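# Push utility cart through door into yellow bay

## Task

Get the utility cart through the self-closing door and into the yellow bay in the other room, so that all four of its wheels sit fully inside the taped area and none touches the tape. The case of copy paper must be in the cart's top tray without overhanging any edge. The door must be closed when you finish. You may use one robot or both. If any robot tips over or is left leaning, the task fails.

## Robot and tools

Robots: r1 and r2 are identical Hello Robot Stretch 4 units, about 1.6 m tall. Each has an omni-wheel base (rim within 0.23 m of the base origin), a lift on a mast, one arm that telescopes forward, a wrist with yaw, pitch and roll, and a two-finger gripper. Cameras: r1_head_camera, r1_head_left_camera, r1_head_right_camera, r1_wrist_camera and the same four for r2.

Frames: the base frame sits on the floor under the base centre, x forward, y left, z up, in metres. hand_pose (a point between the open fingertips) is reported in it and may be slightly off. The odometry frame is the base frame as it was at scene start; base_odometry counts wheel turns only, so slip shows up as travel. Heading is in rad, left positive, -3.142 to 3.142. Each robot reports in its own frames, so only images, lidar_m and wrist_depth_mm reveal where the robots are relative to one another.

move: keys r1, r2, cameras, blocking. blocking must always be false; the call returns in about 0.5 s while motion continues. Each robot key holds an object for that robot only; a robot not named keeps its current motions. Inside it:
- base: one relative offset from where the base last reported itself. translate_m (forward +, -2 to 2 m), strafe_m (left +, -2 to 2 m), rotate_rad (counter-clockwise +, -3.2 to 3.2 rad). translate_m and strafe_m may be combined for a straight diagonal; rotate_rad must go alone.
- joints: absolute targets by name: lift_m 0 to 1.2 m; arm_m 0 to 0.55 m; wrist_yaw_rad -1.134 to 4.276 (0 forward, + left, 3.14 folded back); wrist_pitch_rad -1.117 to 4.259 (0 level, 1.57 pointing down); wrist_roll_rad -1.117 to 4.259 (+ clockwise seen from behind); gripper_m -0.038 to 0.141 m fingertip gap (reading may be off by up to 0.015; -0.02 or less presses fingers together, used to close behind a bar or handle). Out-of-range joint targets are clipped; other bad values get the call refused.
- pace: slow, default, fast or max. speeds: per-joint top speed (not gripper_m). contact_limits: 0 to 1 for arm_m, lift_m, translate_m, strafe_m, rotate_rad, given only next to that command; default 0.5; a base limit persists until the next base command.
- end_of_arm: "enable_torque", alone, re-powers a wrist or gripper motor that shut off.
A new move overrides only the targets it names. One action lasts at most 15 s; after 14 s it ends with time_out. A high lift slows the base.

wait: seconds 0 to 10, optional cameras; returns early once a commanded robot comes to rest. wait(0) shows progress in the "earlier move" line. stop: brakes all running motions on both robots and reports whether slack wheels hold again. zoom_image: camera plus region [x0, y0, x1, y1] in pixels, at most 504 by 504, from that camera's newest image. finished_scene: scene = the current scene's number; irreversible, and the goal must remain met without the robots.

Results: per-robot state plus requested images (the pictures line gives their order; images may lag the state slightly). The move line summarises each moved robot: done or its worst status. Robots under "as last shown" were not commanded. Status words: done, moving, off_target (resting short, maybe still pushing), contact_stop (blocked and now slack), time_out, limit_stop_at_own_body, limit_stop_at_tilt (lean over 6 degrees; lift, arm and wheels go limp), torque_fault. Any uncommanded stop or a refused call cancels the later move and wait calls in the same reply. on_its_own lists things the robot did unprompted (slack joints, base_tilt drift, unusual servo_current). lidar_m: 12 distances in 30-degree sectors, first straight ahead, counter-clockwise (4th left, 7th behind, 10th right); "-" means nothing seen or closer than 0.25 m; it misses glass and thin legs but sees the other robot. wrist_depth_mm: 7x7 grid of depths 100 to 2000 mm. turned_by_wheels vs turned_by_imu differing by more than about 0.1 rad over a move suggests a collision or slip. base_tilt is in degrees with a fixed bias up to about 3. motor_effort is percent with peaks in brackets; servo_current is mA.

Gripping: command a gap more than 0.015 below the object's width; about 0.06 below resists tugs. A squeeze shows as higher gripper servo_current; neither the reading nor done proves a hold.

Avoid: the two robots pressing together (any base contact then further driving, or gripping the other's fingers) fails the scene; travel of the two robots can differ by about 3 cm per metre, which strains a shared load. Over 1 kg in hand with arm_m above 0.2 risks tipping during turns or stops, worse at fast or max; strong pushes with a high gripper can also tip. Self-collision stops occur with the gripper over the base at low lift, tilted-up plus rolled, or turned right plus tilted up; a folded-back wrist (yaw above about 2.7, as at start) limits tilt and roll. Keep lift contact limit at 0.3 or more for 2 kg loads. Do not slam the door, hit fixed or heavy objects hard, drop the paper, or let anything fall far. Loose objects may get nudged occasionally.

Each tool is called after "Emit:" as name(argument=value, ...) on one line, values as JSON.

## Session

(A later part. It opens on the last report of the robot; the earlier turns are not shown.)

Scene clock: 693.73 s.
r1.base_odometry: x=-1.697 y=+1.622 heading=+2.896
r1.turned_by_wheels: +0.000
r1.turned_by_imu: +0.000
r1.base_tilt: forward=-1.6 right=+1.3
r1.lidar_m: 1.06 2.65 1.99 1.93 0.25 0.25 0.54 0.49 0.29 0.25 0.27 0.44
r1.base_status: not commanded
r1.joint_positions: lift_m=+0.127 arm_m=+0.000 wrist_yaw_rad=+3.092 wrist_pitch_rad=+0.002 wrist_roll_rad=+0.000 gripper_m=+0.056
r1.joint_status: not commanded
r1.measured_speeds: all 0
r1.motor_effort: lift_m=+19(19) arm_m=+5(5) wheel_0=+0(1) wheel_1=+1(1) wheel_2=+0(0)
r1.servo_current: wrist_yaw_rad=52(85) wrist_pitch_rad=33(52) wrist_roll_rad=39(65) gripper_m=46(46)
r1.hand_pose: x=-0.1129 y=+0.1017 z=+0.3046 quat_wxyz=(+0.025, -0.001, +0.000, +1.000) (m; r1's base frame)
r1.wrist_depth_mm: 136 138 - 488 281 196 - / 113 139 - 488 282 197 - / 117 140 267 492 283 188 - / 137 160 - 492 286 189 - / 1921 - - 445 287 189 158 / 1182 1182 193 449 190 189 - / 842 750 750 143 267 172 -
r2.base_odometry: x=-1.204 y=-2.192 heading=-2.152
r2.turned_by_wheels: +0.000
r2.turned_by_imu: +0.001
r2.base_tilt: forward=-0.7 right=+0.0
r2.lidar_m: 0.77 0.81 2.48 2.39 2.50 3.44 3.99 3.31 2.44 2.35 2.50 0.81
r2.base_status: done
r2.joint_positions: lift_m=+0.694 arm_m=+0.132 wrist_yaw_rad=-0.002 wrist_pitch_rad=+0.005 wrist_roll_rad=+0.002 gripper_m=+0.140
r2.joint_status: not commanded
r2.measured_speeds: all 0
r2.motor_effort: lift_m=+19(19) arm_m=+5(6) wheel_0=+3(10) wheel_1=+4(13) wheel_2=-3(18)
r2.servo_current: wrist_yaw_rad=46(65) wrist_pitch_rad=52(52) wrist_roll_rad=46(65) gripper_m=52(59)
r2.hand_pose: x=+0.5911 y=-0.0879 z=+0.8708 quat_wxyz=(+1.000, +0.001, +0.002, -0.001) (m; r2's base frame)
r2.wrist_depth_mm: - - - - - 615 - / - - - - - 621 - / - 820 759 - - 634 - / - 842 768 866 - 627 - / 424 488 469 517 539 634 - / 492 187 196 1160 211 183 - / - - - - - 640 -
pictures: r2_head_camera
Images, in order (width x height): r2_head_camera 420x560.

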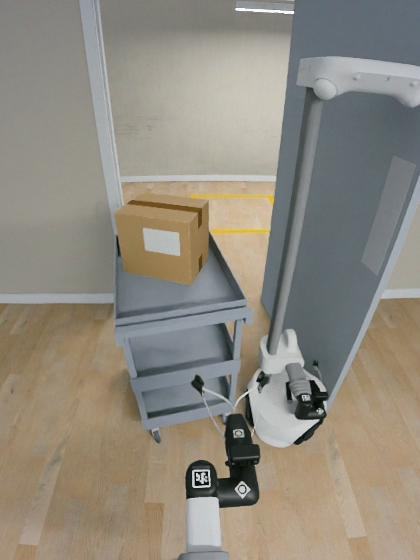

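Emit:
wait(seconds=0, cameras=["r2_head_camera", "r1_head_right_camera"])

Scene clock: 697.13 s.
r1.base_odometry: x=-1.697 y=+1.622 heading=+2.896
r1.turned_by_wheels: +0.000
r1.turned_by_imu: +0.000
r1.base_tilt: forward=-1.6 right=+1.3
r1.lidar_m: 1.05 2.68 1.98 1.92 0.25 0.25 0.50 0.49 0.28 0.25 0.25 0.42
r1.base_status: not commanded
r1.joint_positions: lift_m=+0.127 arm_m=+0.000 wrist_yaw_rad=+3.092 wrist_pitch_rad=+0.002 wrist_roll_rad=+0.000 gripper_m=+0.056
r1.joint_status: not commanded
r1.measured_speeds: all 0
r1.motor_effort: lift_m=+19(19) arm_m=+4(5) wheel_0=+0(1) wheel_1=+1(1) wheel_2=+0(0)
r1.servo_current: wrist_yaw_rad=46(85) wrist_pitch_rad=33(52) wrist_roll_rad=46(65) gripper_m=46(46)
r1.hand_pose: x=-0.1129 y=+0.1017 z=+0.3046 quat_wxyz=(+0.025, -0.001, +0.000, +1.000) (m; r1's base frame)
r1.wrist_depth_mm: 136 138 - 488 281 196 - / 112 139 - 492 283 196 - / 117 139 266 492 285 189 - / 137 160 - 496 285 189 - / 1983 - - 445 287 189 158 / 1160 1182 193 452 191 190 - / 854 750 759 143 267 172 -
r2.base_odometry: x=-1.204 y=-2.192 heading=-2.152
r2.turned_by_wheels: +0.000
r2.turned_by_imu: +0.000
r2.base_tilt: forward=-0.7 right=+0.1
r2.lidar_m: 0.79 0.79 2.47 2.39 2.47 3.43 4.00 3.27 2.46 2.36 2.49 0.82
r2.base_status: done
r2.joint_positions: lift_m=+0.694 arm_m=+0.132 wrist_yaw_rad=-0.002 wrist_pitch_rad=+0.005 wrist_roll_rad=+0.002 gripper_m=+0.140
r2.joint_status: not commanded
r2.measured_speeds: all 0
r2.motor_effort: lift_m=+19(19) arm_m=+5(6) wheel_0=+4(10) wheel_1=+5(13) wheel_2=-3(18)
r2.servo_current: wrist_yaw_rad=52(65) wrist_pitch_rad=46(52) wrist_roll_rad=52(65) gripper_m=52(59)
r2.hand_pose: x=+0.5911 y=-0.0879 z=+0.8708 quat_wxyz=(+1.000, +0.001, +0.002, -0.001) (m; r2's base frame)
r2.wrist_depth_mm: - - - - - 615 - / - - - - - 621 - / - 809 759 - - 621 - / - 831 768 854 - 634 - / 427 484 469 521 544 627 - / 488 186 196 1138 213 183 - / - - - - - 640 -
pictures: r1_head_right_camera, r2_head_camera
Images, in order (width x height): r1_head_right_camera 420x672, r2_head_camera 420x560.

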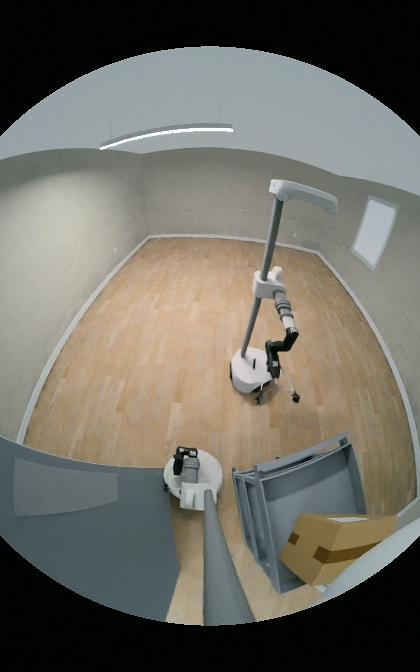

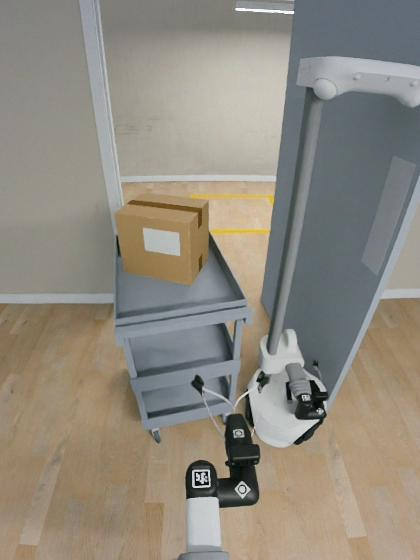

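Emit:
move(blocking=false, r2={"base": {"strafe_m": -0.08}, "joints": {"wrist_roll_rad": 1.568}}, cameras=[])

Emit:
wait(seconds=1.5, cameras=[])

Emit:
wait(seconds=0.5, cameras=["r2_wrist_camera", "r2_head_camera"])

Scene clock: 735.13 s.
move: r2 moving
r1: as last shown
r1.turned_by_imu: -0.002
r1.lidar_m: 0.91 2.66 1.99 1.93 0.25 0.25 0.51 0.49 0.29 0.25 0.26 0.43
r1.servo_current: wrist_yaw_rad=26(59) wrist_pitch_rad=33(46) wrist_roll_rad=33(72) gripper_m=39(46)
r1.wrist_depth_mm: 136 138 - 484 281 196 - / 112 139 - 492 282 196 - / 117 139 266 488 283 189 - / 137 160 - 492 286 189 - / 1863 - - 449 286 190 158 / 1160 1182 194 452 191 189 - / 842 750 750 143 266 172 -
r2.base_odometry: x=-1.234 y=-2.172 heading=-2.153
r2.turned_by_wheels: +0.000
r2.turned_by_imu: +0.005
r2.base_tilt: forward=-0.6 right=+0.1
r2.lidar_m: 0.78 0.80 2.51 2.42 2.52 3.52 3.99 3.25 2.44 2.33 2.45 0.82
r2.base_status: strafe_m moving
r2.joint_positions: lift_m=+0.694 arm_m=+0.132 wrist_yaw_rad=-0.002 wrist_pitch_rad=+0.005 wrist_roll_rad=+0.589 gripper_m=+0.140
r2.joint_status: wrist_roll_rad moving
r2.measured_speeds: translate_m=+0.000 strafe_m=-0.140 rotate_rad=+0.002 lift_m=+0.000 arm_m=+0.000 wrist_yaw_rad=+0.000 wrist_pitch_rad=+0.000 wrist_roll_rad=+1.820
r2.motor_effort: lift_m=+19(19) arm_m=+5(5) wheel_0=+10(13) wheel_1=-11(11) wheel_2=-2(2)
r2.servo_current: wrist_yaw_rad=52(52) wrist_pitch_rad=33(46) wrist_roll_rad=72(98) gripper_m=52(52)
r2.hand_pose: x=+0.5911 y=-0.0879 z=+0.8708 quat_wxyz=(+0.957, +0.290, +0.002, -0.001) (m; r2's base frame)
r2.wrist_depth_mm: 1537 - - - - - - / - - - - 634 - - / - - - - 1499 - - / - 798 750 - - 634 - / - 820 759 530 - 634 - / - 185 455 521 549 634 - / - 484 500 - - 1336 -
pictures: none
No camera images: "cameras" was empty.

Scene clock: 736.13 s.
earlier move: r2 done
r1.base_odometry: x=-1.697 y=+1.622 heading=+2.896
r1.turned_by_wheels: +0.000
r1.turned_by_imu: +0.000
r1.base_tilt: forward=-1.6 right=+1.3
r1.lidar_m: 0.84 2.65 1.98 1.93 0.25 0.25 0.52 0.46 0.26 0.25 0.26 0.43
r1.base_status: not commanded
r1.joint_positions: lift_m=+0.127 arm_m=+0.000 wrist_yaw_rad=+3.092 wrist_pitch_rad=+0.002 wrist_roll_rad=+0.000 gripper_m=+0.056
r1.joint_status: not commanded
r1.measured_speeds: all 0
r1.motor_effort: lift_m=+19(19) arm_m=+5(5) wheel_0=+0(1) wheel_1=+1(1) wheel_2=+0(0)
r1.servo_current: wrist_yaw_rad=52(65) wrist_pitch_rad=46(52) wrist_roll_rad=59(72) gripper_m=33(52)
r1.hand_pose: x=-0.1129 y=+0.1017 z=+0.3046 quat_wxyz=(+0.025, -0.001, +0.000, +1.000) (m; r1's base frame)
r1.wrist_depth_mm: 136 138 - 484 279 195 - / 113 139 - 484 282 196 - / 117 139 266 492 285 188 - / 137 160 - 500 287 189 - / 1921 - - 445 287 189 158 / 1205 1182 193 449 190 190 - / 854 750 750 143 267 172 -
r2.base_odometry: x=-1.270 y=-2.148 heading=-2.152
r2.turned_by_wheels: +0.000
r2.turned_by_imu: +0.000
r2.base_tilt: forward=-0.7 right=+0.1
r2.lidar_m: 0.81 0.79 2.55 2.45 2.58 3.57 3.99 3.20 2.36 2.29 2.41 0.80
r2.base_status: done
r2.joint_positions: lift_m=+0.694 arm_m=+0.132 wrist_yaw_rad=-0.002 wrist_pitch_rad=+0.005 wrist_roll_rad=+1.566 gripper_m=+0.140
r2.joint_status: all done
r2.measured_speeds: all 0
r2.motor_effort: lift_m=+19(19) arm_m=+5(5) wheel_0=+3(13) wheel_1=-3(11) wheel_2=+0(2)
r2.servo_current: wrist_yaw_rad=52(59) wrist_pitch_rad=39(52) wrist_roll_rad=39(98) gripper_m=46(59)
r2.hand_pose: x=+0.5911 y=-0.0879 z=+0.8708 quat_wxyz=(+0.709, +0.705, +0.001, -0.002) (m; r2's base frame)
r2.wrist_depth_mm: - - - - - - - / - - - - - - - / 647 - - - - 1537 1138 / - - - - - 1708 1229 / - - - 544 1098 539 539 / 1618 - 750 473 212 189 525 / - - 768 - - - 508
wait: 1.00 of 1.5 s (r2 has come to rest)
pictures: none
No camera images: "cameras" was empty.

Scene clock: 736.63 s.
r1.base_odometry: x=-1.697 y=+1.622 heading=+2.896
r1.turned_by_wheels: +0.000
r1.turned_by_imu: +0.000
r1.base_tilt: forward=-1.6 right=+1.3
r1.lidar_m: 0.85 2.64 2.00 1.92 0.25 0.25 0.52 0.47 0.28 0.25 0.25 0.43
r1.base_status: not commanded
r1.joint_positions: lift_m=+0.127 arm_m=+0.000 wrist_yaw_rad=+3.092 wrist_pitch_rad=+0.002 wrist_roll_rad=+0.000 gripper_m=+0.056
r1.joint_status: not commanded
r1.measured_speeds: all 0
r1.motor_effort: lift_m=+19(19) arm_m=+5(5) wheel_0=+0(1) wheel_1=+1(1) wheel_2=+0(0)
r1.servo_current: wrist_yaw_rad=52(65) wrist_pitch_rad=39(52) wrist_roll_rad=65(72) gripper_m=39(52)
r1.hand_pose: x=-0.1129 y=+0.1017 z=+0.3046 quat_wxyz=(+0.025, -0.001, +0.000, +1.000) (m; r1's base frame)
r1.wrist_depth_mm: 136 138 - 480 279 195 - / 113 139 - 484 281 196 - / 117 139 267 492 283 189 - / 137 160 - 496 286 190 - / 1921 - - 445 287 190 158 / 1205 1205 193 452 191 190 - / 854 750 750 143 268 172 -
r2.base_odometry: x=-1.270 y=-2.148 heading=-2.152
r2.turned_by_wheels: +0.000
r2.turned_by_imu: +0.000
r2.base_tilt: forward=-0.7 right=+0.1
r2.lidar_m: 0.80 0.83 2.54 2.46 2.57 3.55 4.01 3.20 2.39 2.27 2.40 0.81
r2.base_status: done
r2.joint_positions: lift_m=+0.694 arm_m=+0.132 wrist_yaw_rad=-0.002 wrist_pitch_rad=+0.005 wrist_roll_rad=+1.566 gripper_m=+0.140
r2.joint_status: all done
r2.measured_speeds: all 0
r2.motor_effort: lift_m=+19(19) arm_m=+5(5) wheel_0=+3(13) wheel_1=-3(11) wheel_2=+0(2)
r2.servo_current: wrist_yaw_rad=46(59) wrist_pitch_rad=46(52) wrist_roll_rad=52(98) gripper_m=52(59)
r2.hand_pose: x=+0.5911 y=-0.0879 z=+0.8708 quat_wxyz=(+0.709, +0.705, +0.001, -0.002) (m; r2's base frame)
r2.wrist_depth_mm: - - - - - - - / - - - - - - - / 640 - - - - 1537 1182 / - - - - - 1708 1160 / - - - 539 1098 539 544 / 1618 - 750 473 212 189 530 / - - 768 - - - 512
wait: 0.50 s; at rest by 0.27 s
pictures: r2_head_camera, r2_wrist_camera
Images, in order (width x height): r2_head_camera 420x560, r2_wrist_camera 616x392.

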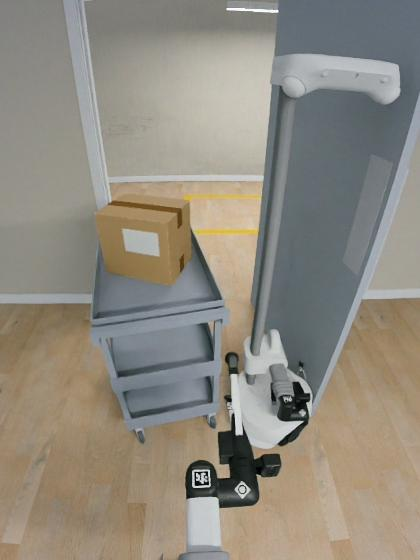

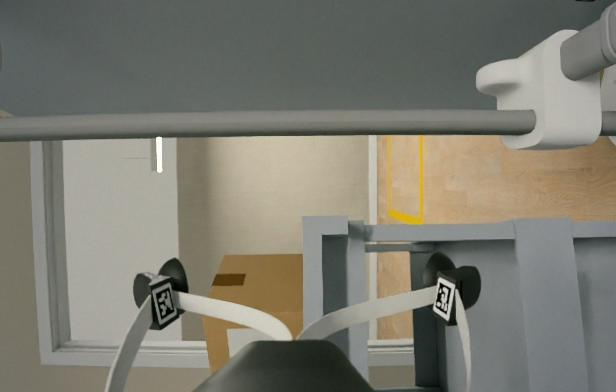

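Emit:
move(blocking=false, r2={"base": {"translate_m": 0.23}}, cameras=[])

Emit:
wait(seconds=2.5, cameras=["r2_wrist_camera"])

Scene clock: 745.60 s.
move: r2 moving
r1: as last shown
r1.turned_by_imu: -0.001
r1.lidar_m: 0.83 2.66 1.99 1.91 0.25 0.25 0.55 0.50 0.28 0.25 0.25 0.40
r1.motor_effort: lift_m=+19(19) arm_m=+4(5) wheel_0=-1(1) wheel_1=+1(1) wheel_2=+0(0)
r1.servo_current: wrist_yaw_rad=59(59) wrist_pitch_rad=39(52) wrist_roll_rad=26(59) gripper_m=46(46)
r1.wrist_depth_mm: 136 139 - 480 279 195 - / 112 139 - 488 282 196 - / 117 139 266 492 283 189 - / 137 160 - 496 285 189 - / 1921 - - 449 286 189 158 / 1182 1182 194 452 191 190 - / 854 741 759 143 266 172 -
r2.base_odometry: x=-1.288 y=-2.174 heading=-2.152
r2.turned_by_wheels: +0.000
r2.turned_by_imu: +0.002
r2.base_tilt: forward=-0.6 right=+0.1
r2.lidar_m: 0.78 0.80 2.56 2.46 2.56 3.55 4.05 3.21 2.37 2.28 2.40 0.78
r2.base_status: translate_m moving
r2.joint_positions: lift_m=+0.694 arm_m=+0.132 wrist_yaw_rad=-0.002 wrist_pitch_rad=+0.005 wrist_roll_rad=+1.566 gripper_m=+0.140
r2.joint_status: not commanded
r2.measured_speeds: translate_m=+0.122 strafe_m=-0.001 rotate_rad=+0.001 lift_m=+0.000 arm_m=+0.000 wrist_yaw_rad=+0.000 wrist_pitch_rad=+0.000 wrist_roll_rad=+0.000
r2.motor_effort: lift_m=+19(19) arm_m=+5(5) wheel_0=+6(10) wheel_1=+8(9) wheel_2=-12(13)
r2.servo_current: wrist_yaw_rad=46(52) wrist_pitch_rad=46(52) wrist_roll_rad=52(59) gripper_m=46(59)
r2.hand_pose: x=+0.5911 y=-0.0879 z=+0.8708 quat_wxyz=(+0.709, +0.705, +0.001, -0.002) (m; r2's base frame)
r2.wrist_depth_mm: - - - - - - - / - - - - - - - / 1499 - - - - 1537 1205 / 1618 - - - - 1756 1205 / 1537 - - 517 525 - 512 / - - 715 449 212 185 504 / - - 741 - - - 492
pictures: none
No camera images: "cameras" was empty.

Scene clock: 747.30 s.
earlier move: r2 done
r1.base_odometry: x=-1.697 y=+1.622 heading=+2.896
r1.turned_by_wheels: +0.000
r1.turned_by_imu: +0.000
r1.base_tilt: forward=-1.6 right=+1.3
r1.lidar_m: 0.74 2.66 1.98 1.92 0.25 0.25 0.54 0.48 0.29 0.25 0.27 0.36
r1.base_status: not commanded
r1.joint_positions: lift_m=+0.127 arm_m=+0.000 wrist_yaw_rad=+3.092 wrist_pitch_rad=+0.002 wrist_roll_rad=+0.000 gripper_m=+0.056
r1.joint_status: not commanded
r1.measured_speeds: all 0
r1.motor_effort: lift_m=+19(20) arm_m=+5(5) wheel_0=+0(1) wheel_1=+1(1) wheel_2=+0(0)
r1.servo_current: wrist_yaw_rad=65(65) wrist_pitch_rad=39(52) wrist_roll_rad=52(65) gripper_m=46(46)
r1.hand_pose: x=-0.1129 y=+0.1017 z=+0.3046 quat_wxyz=(+0.025, -0.001, +0.000, +1.000) (m; r1's base frame)
r1.wrist_depth_mm: 136 138 - 480 279 195 - / 113 139 - 484 281 197 - / 117 139 267 492 283 189 - / 137 160 - 492 285 189 - / 1983 - - 445 286 190 158 / 1182 1182 193 445 191 190 - / 842 750 759 143 270 172 -
r2.base_odometry: x=-1.397 y=-2.340 heading=-2.152
r2.turned_by_wheels: +0.000
r2.turned_by_imu: +0.000
r2.base_tilt: forward=-0.7 right=+0.1
r2.lidar_m: 0.58 0.59 2.49 2.46 2.60 3.55 - 3.23 2.38 2.29 2.38 0.59
r2.base_status: done
r2.joint_positions: lift_m=+0.694 arm_m=+0.132 wrist_yaw_rad=-0.002 wrist_pitch_rad=+0.005 wrist_roll_rad=+1.566 gripper_m=+0.140
r2.joint_status: not commanded
r2.measured_speeds: all 0
r2.motor_effort: lift_m=+19(19) arm_m=+5(5) wheel_0=+4(13) wheel_1=+3(9) wheel_2=-5(14)
r2.servo_current: wrist_yaw_rad=52(65) wrist_pitch_rad=33(52) wrist_roll_rad=46(59) gripper_m=46(59)
r2.hand_pose: x=+0.5911 y=-0.0879 z=+0.8708 quat_wxyz=(+0.709, +0.705, +0.001, -0.002) (m; r2's base frame)
r2.wrist_depth_mm: - - - - - - - / 410 418 415 410 407 410 418 / - - - - - 1708 1182 / - - - - - 1708 1205 / - - - 707 320 325 427 / - - 569 255 309 187 - / - - 525 - - 854 -
wait: 1.70 of 2.5 s (r2 has come to rest)
pictures: r2_wrist_camera
Images, in order (width x height): r2_wrist_camera 616x392.

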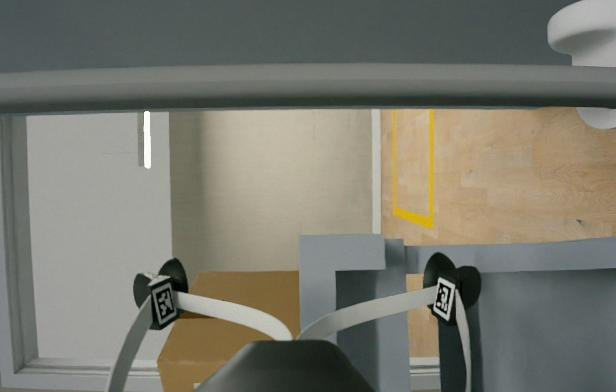

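Emit:
move(blocking=false, r2={"base": {"translate_m": 0.07}, "joints": {"lift_m": 0.684}}, cameras=[])

Emit:
wait(seconds=1.5, cameras=["r2_wrist_camera"])

Scene clock: 753.00 s.
move: r2 moving
r1: as last shown
r1.lidar_m: 0.73 2.63 1.98 1.91 0.25 0.25 0.51 0.46 0.29 0.25 0.26 0.35
r1.motor_effort: lift_m=+19(19) arm_m=+5(5) wheel_0=+0(1) wheel_1=+1(1) wheel_2=+0(0)
r1.servo_current: wrist_yaw_rad=59(65) wrist_pitch_rad=39(46) wrist_roll_rad=46(59) gripper_m=39(46)
r1.wrist_depth_mm: 136 138 - 484 281 195 - / 112 139 - 488 283 196 - / 117 139 265 488 285 188 - / 137 160 - 496 286 189 - / 1983 - - 442 286 189 158 / 1205 1205 194 449 190 190 - / 842 750 750 143 268 173 -
r2.base_odometry: x=-1.414 y=-2.366 heading=-2.152
r2.turned_by_wheels: +0.000
r2.turned_by_imu: +0.001
r2.base_tilt: forward=-0.7 right=+0.1
r2.lidar_m: 0.54 0.54 2.45 2.47 2.55 3.56 - 3.21 2.37 2.29 2.34 0.55
r2.base_status: translate_m moving
r2.joint_positions: lift_m=+0.684 arm_m=+0.132 wrist_yaw_rad=-0.002 wrist_pitch_rad=+0.005 wrist_roll_rad=+1.566 gripper_m=+0.140
r2.joint_status: lift_m moving
r2.measured_speeds: translate_m=+0.120 strafe_m=+0.001 rotate_rad=+0.000 lift_m=+0.000 arm_m=+0.000 wrist_yaw_rad=+0.000 wrist_pitch_rad=+0.000 wrist_roll_rad=+0.000
r2.motor_effort: lift_m=+12(16) arm_m=+5(5) wheel_0=+9(10) wheel_1=+6(8) wheel_2=-12(13)
r2.servo_current: wrist_yaw_rad=46(59) wrist_pitch_rad=39(46) wrist_roll_rad=39(52) gripper_m=46(59)
r2.hand_pose: x=+0.5911 y=-0.0879 z=+0.8612 quat_wxyz=(+0.709, +0.705, +0.001, -0.002) (m; r2's base frame)
r2.wrist_depth_mm: - - - - - - - / 387 382 384 384 384 387 384 / - - - - - 1661 1182 / - - - - - 1708 1205 / - - - - 294 296 297 / - - 559 228 281 187 - / - 512 512 - - 831 -
pictures: none
No camera images: "cameras" was empty.

Scene clock: 753.83 s.
earlier move: r2 done
r1.base_odometry: x=-1.697 y=+1.622 heading=+2.896
r1.turned_by_wheels: +0.000
r1.turned_by_imu: +0.000
r1.base_tilt: forward=-1.6 right=+1.3
r1.lidar_m: 4.81 2.67 2.01 1.91 0.25 0.25 0.53 0.47 0.29 0.25 0.25 0.34
r1.base_status: not commanded
r1.joint_positions: lift_m=+0.127 arm_m=+0.000 wrist_yaw_rad=+3.092 wrist_pitch_rad=+0.002 wrist_roll_rad=+0.000 gripper_m=+0.056
r1.joint_status: not commanded
r1.measured_speeds: all 0
r1.motor_effort: lift_m=+19(19) arm_m=+5(5) wheel_0=+0(1) wheel_1=+1(1) wheel_2=+0(0)
r1.servo_current: wrist_yaw_rad=46(72) wrist_pitch_rad=39(46) wrist_roll_rad=59(65) gripper_m=39(52)
r1.hand_pose: x=-0.1129 y=+0.1017 z=+0.3046 quat_wxyz=(+0.025, -0.001, +0.000, +1.000) (m; r1's base frame)
r1.wrist_depth_mm: 136 138 - 480 281 195 - / 113 139 - 488 282 197 - / 117 139 266 496 282 188 - / 137 160 - 496 286 190 - / 1921 - - 442 286 190 158 / 1182 1205 194 449 191 190 - / 831 750 759 143 267 172 -
r2.base_odometry: x=-1.435 y=-2.399 heading=-2.152
r2.turned_by_wheels: +0.000
r2.turned_by_imu: +0.000
r2.base_tilt: forward=-0.7 right=+0.1
r2.lidar_m: 0.52 0.50 2.39 2.44 2.58 3.59 - 3.23 2.37 2.29 0.62 0.54
r2.base_status: done
r2.joint_positions: lift_m=+0.684 arm_m=+0.132 wrist_yaw_rad=-0.002 wrist_pitch_rad=+0.005 wrist_roll_rad=+1.566 gripper_m=+0.140
r2.joint_status: all done
r2.measured_speeds: all 0
r2.motor_effort: lift_m=+14(16) arm_m=+5(5) wheel_0=+2(10) wheel_1=+4(8) wheel_2=-2(13)
r2.servo_current: wrist_yaw_rad=65(65) wrist_pitch_rad=46(46) wrist_roll_rad=52(59) gripper_m=52(59)
r2.hand_pose: x=+0.5911 y=-0.0879 z=+0.8612 quat_wxyz=(+0.709, +0.705, +0.001, -0.002) (m; r2's base frame)
r2.wrist_depth_mm: - - - 338 349 - - / 342 345 345 364 366 366 362 / - - - - - 1661 1182 / - - - - - 1708 1182 / - - - - - 1499 1078 / - - 535 187 191 189 - / - 492 492 - - 809 -
wait: 0.83 of 1.5 s (r2 has come to rest)
pictures: r2_wrist_camera
Images, in order (width x height): r2_wrist_camera 616x392.

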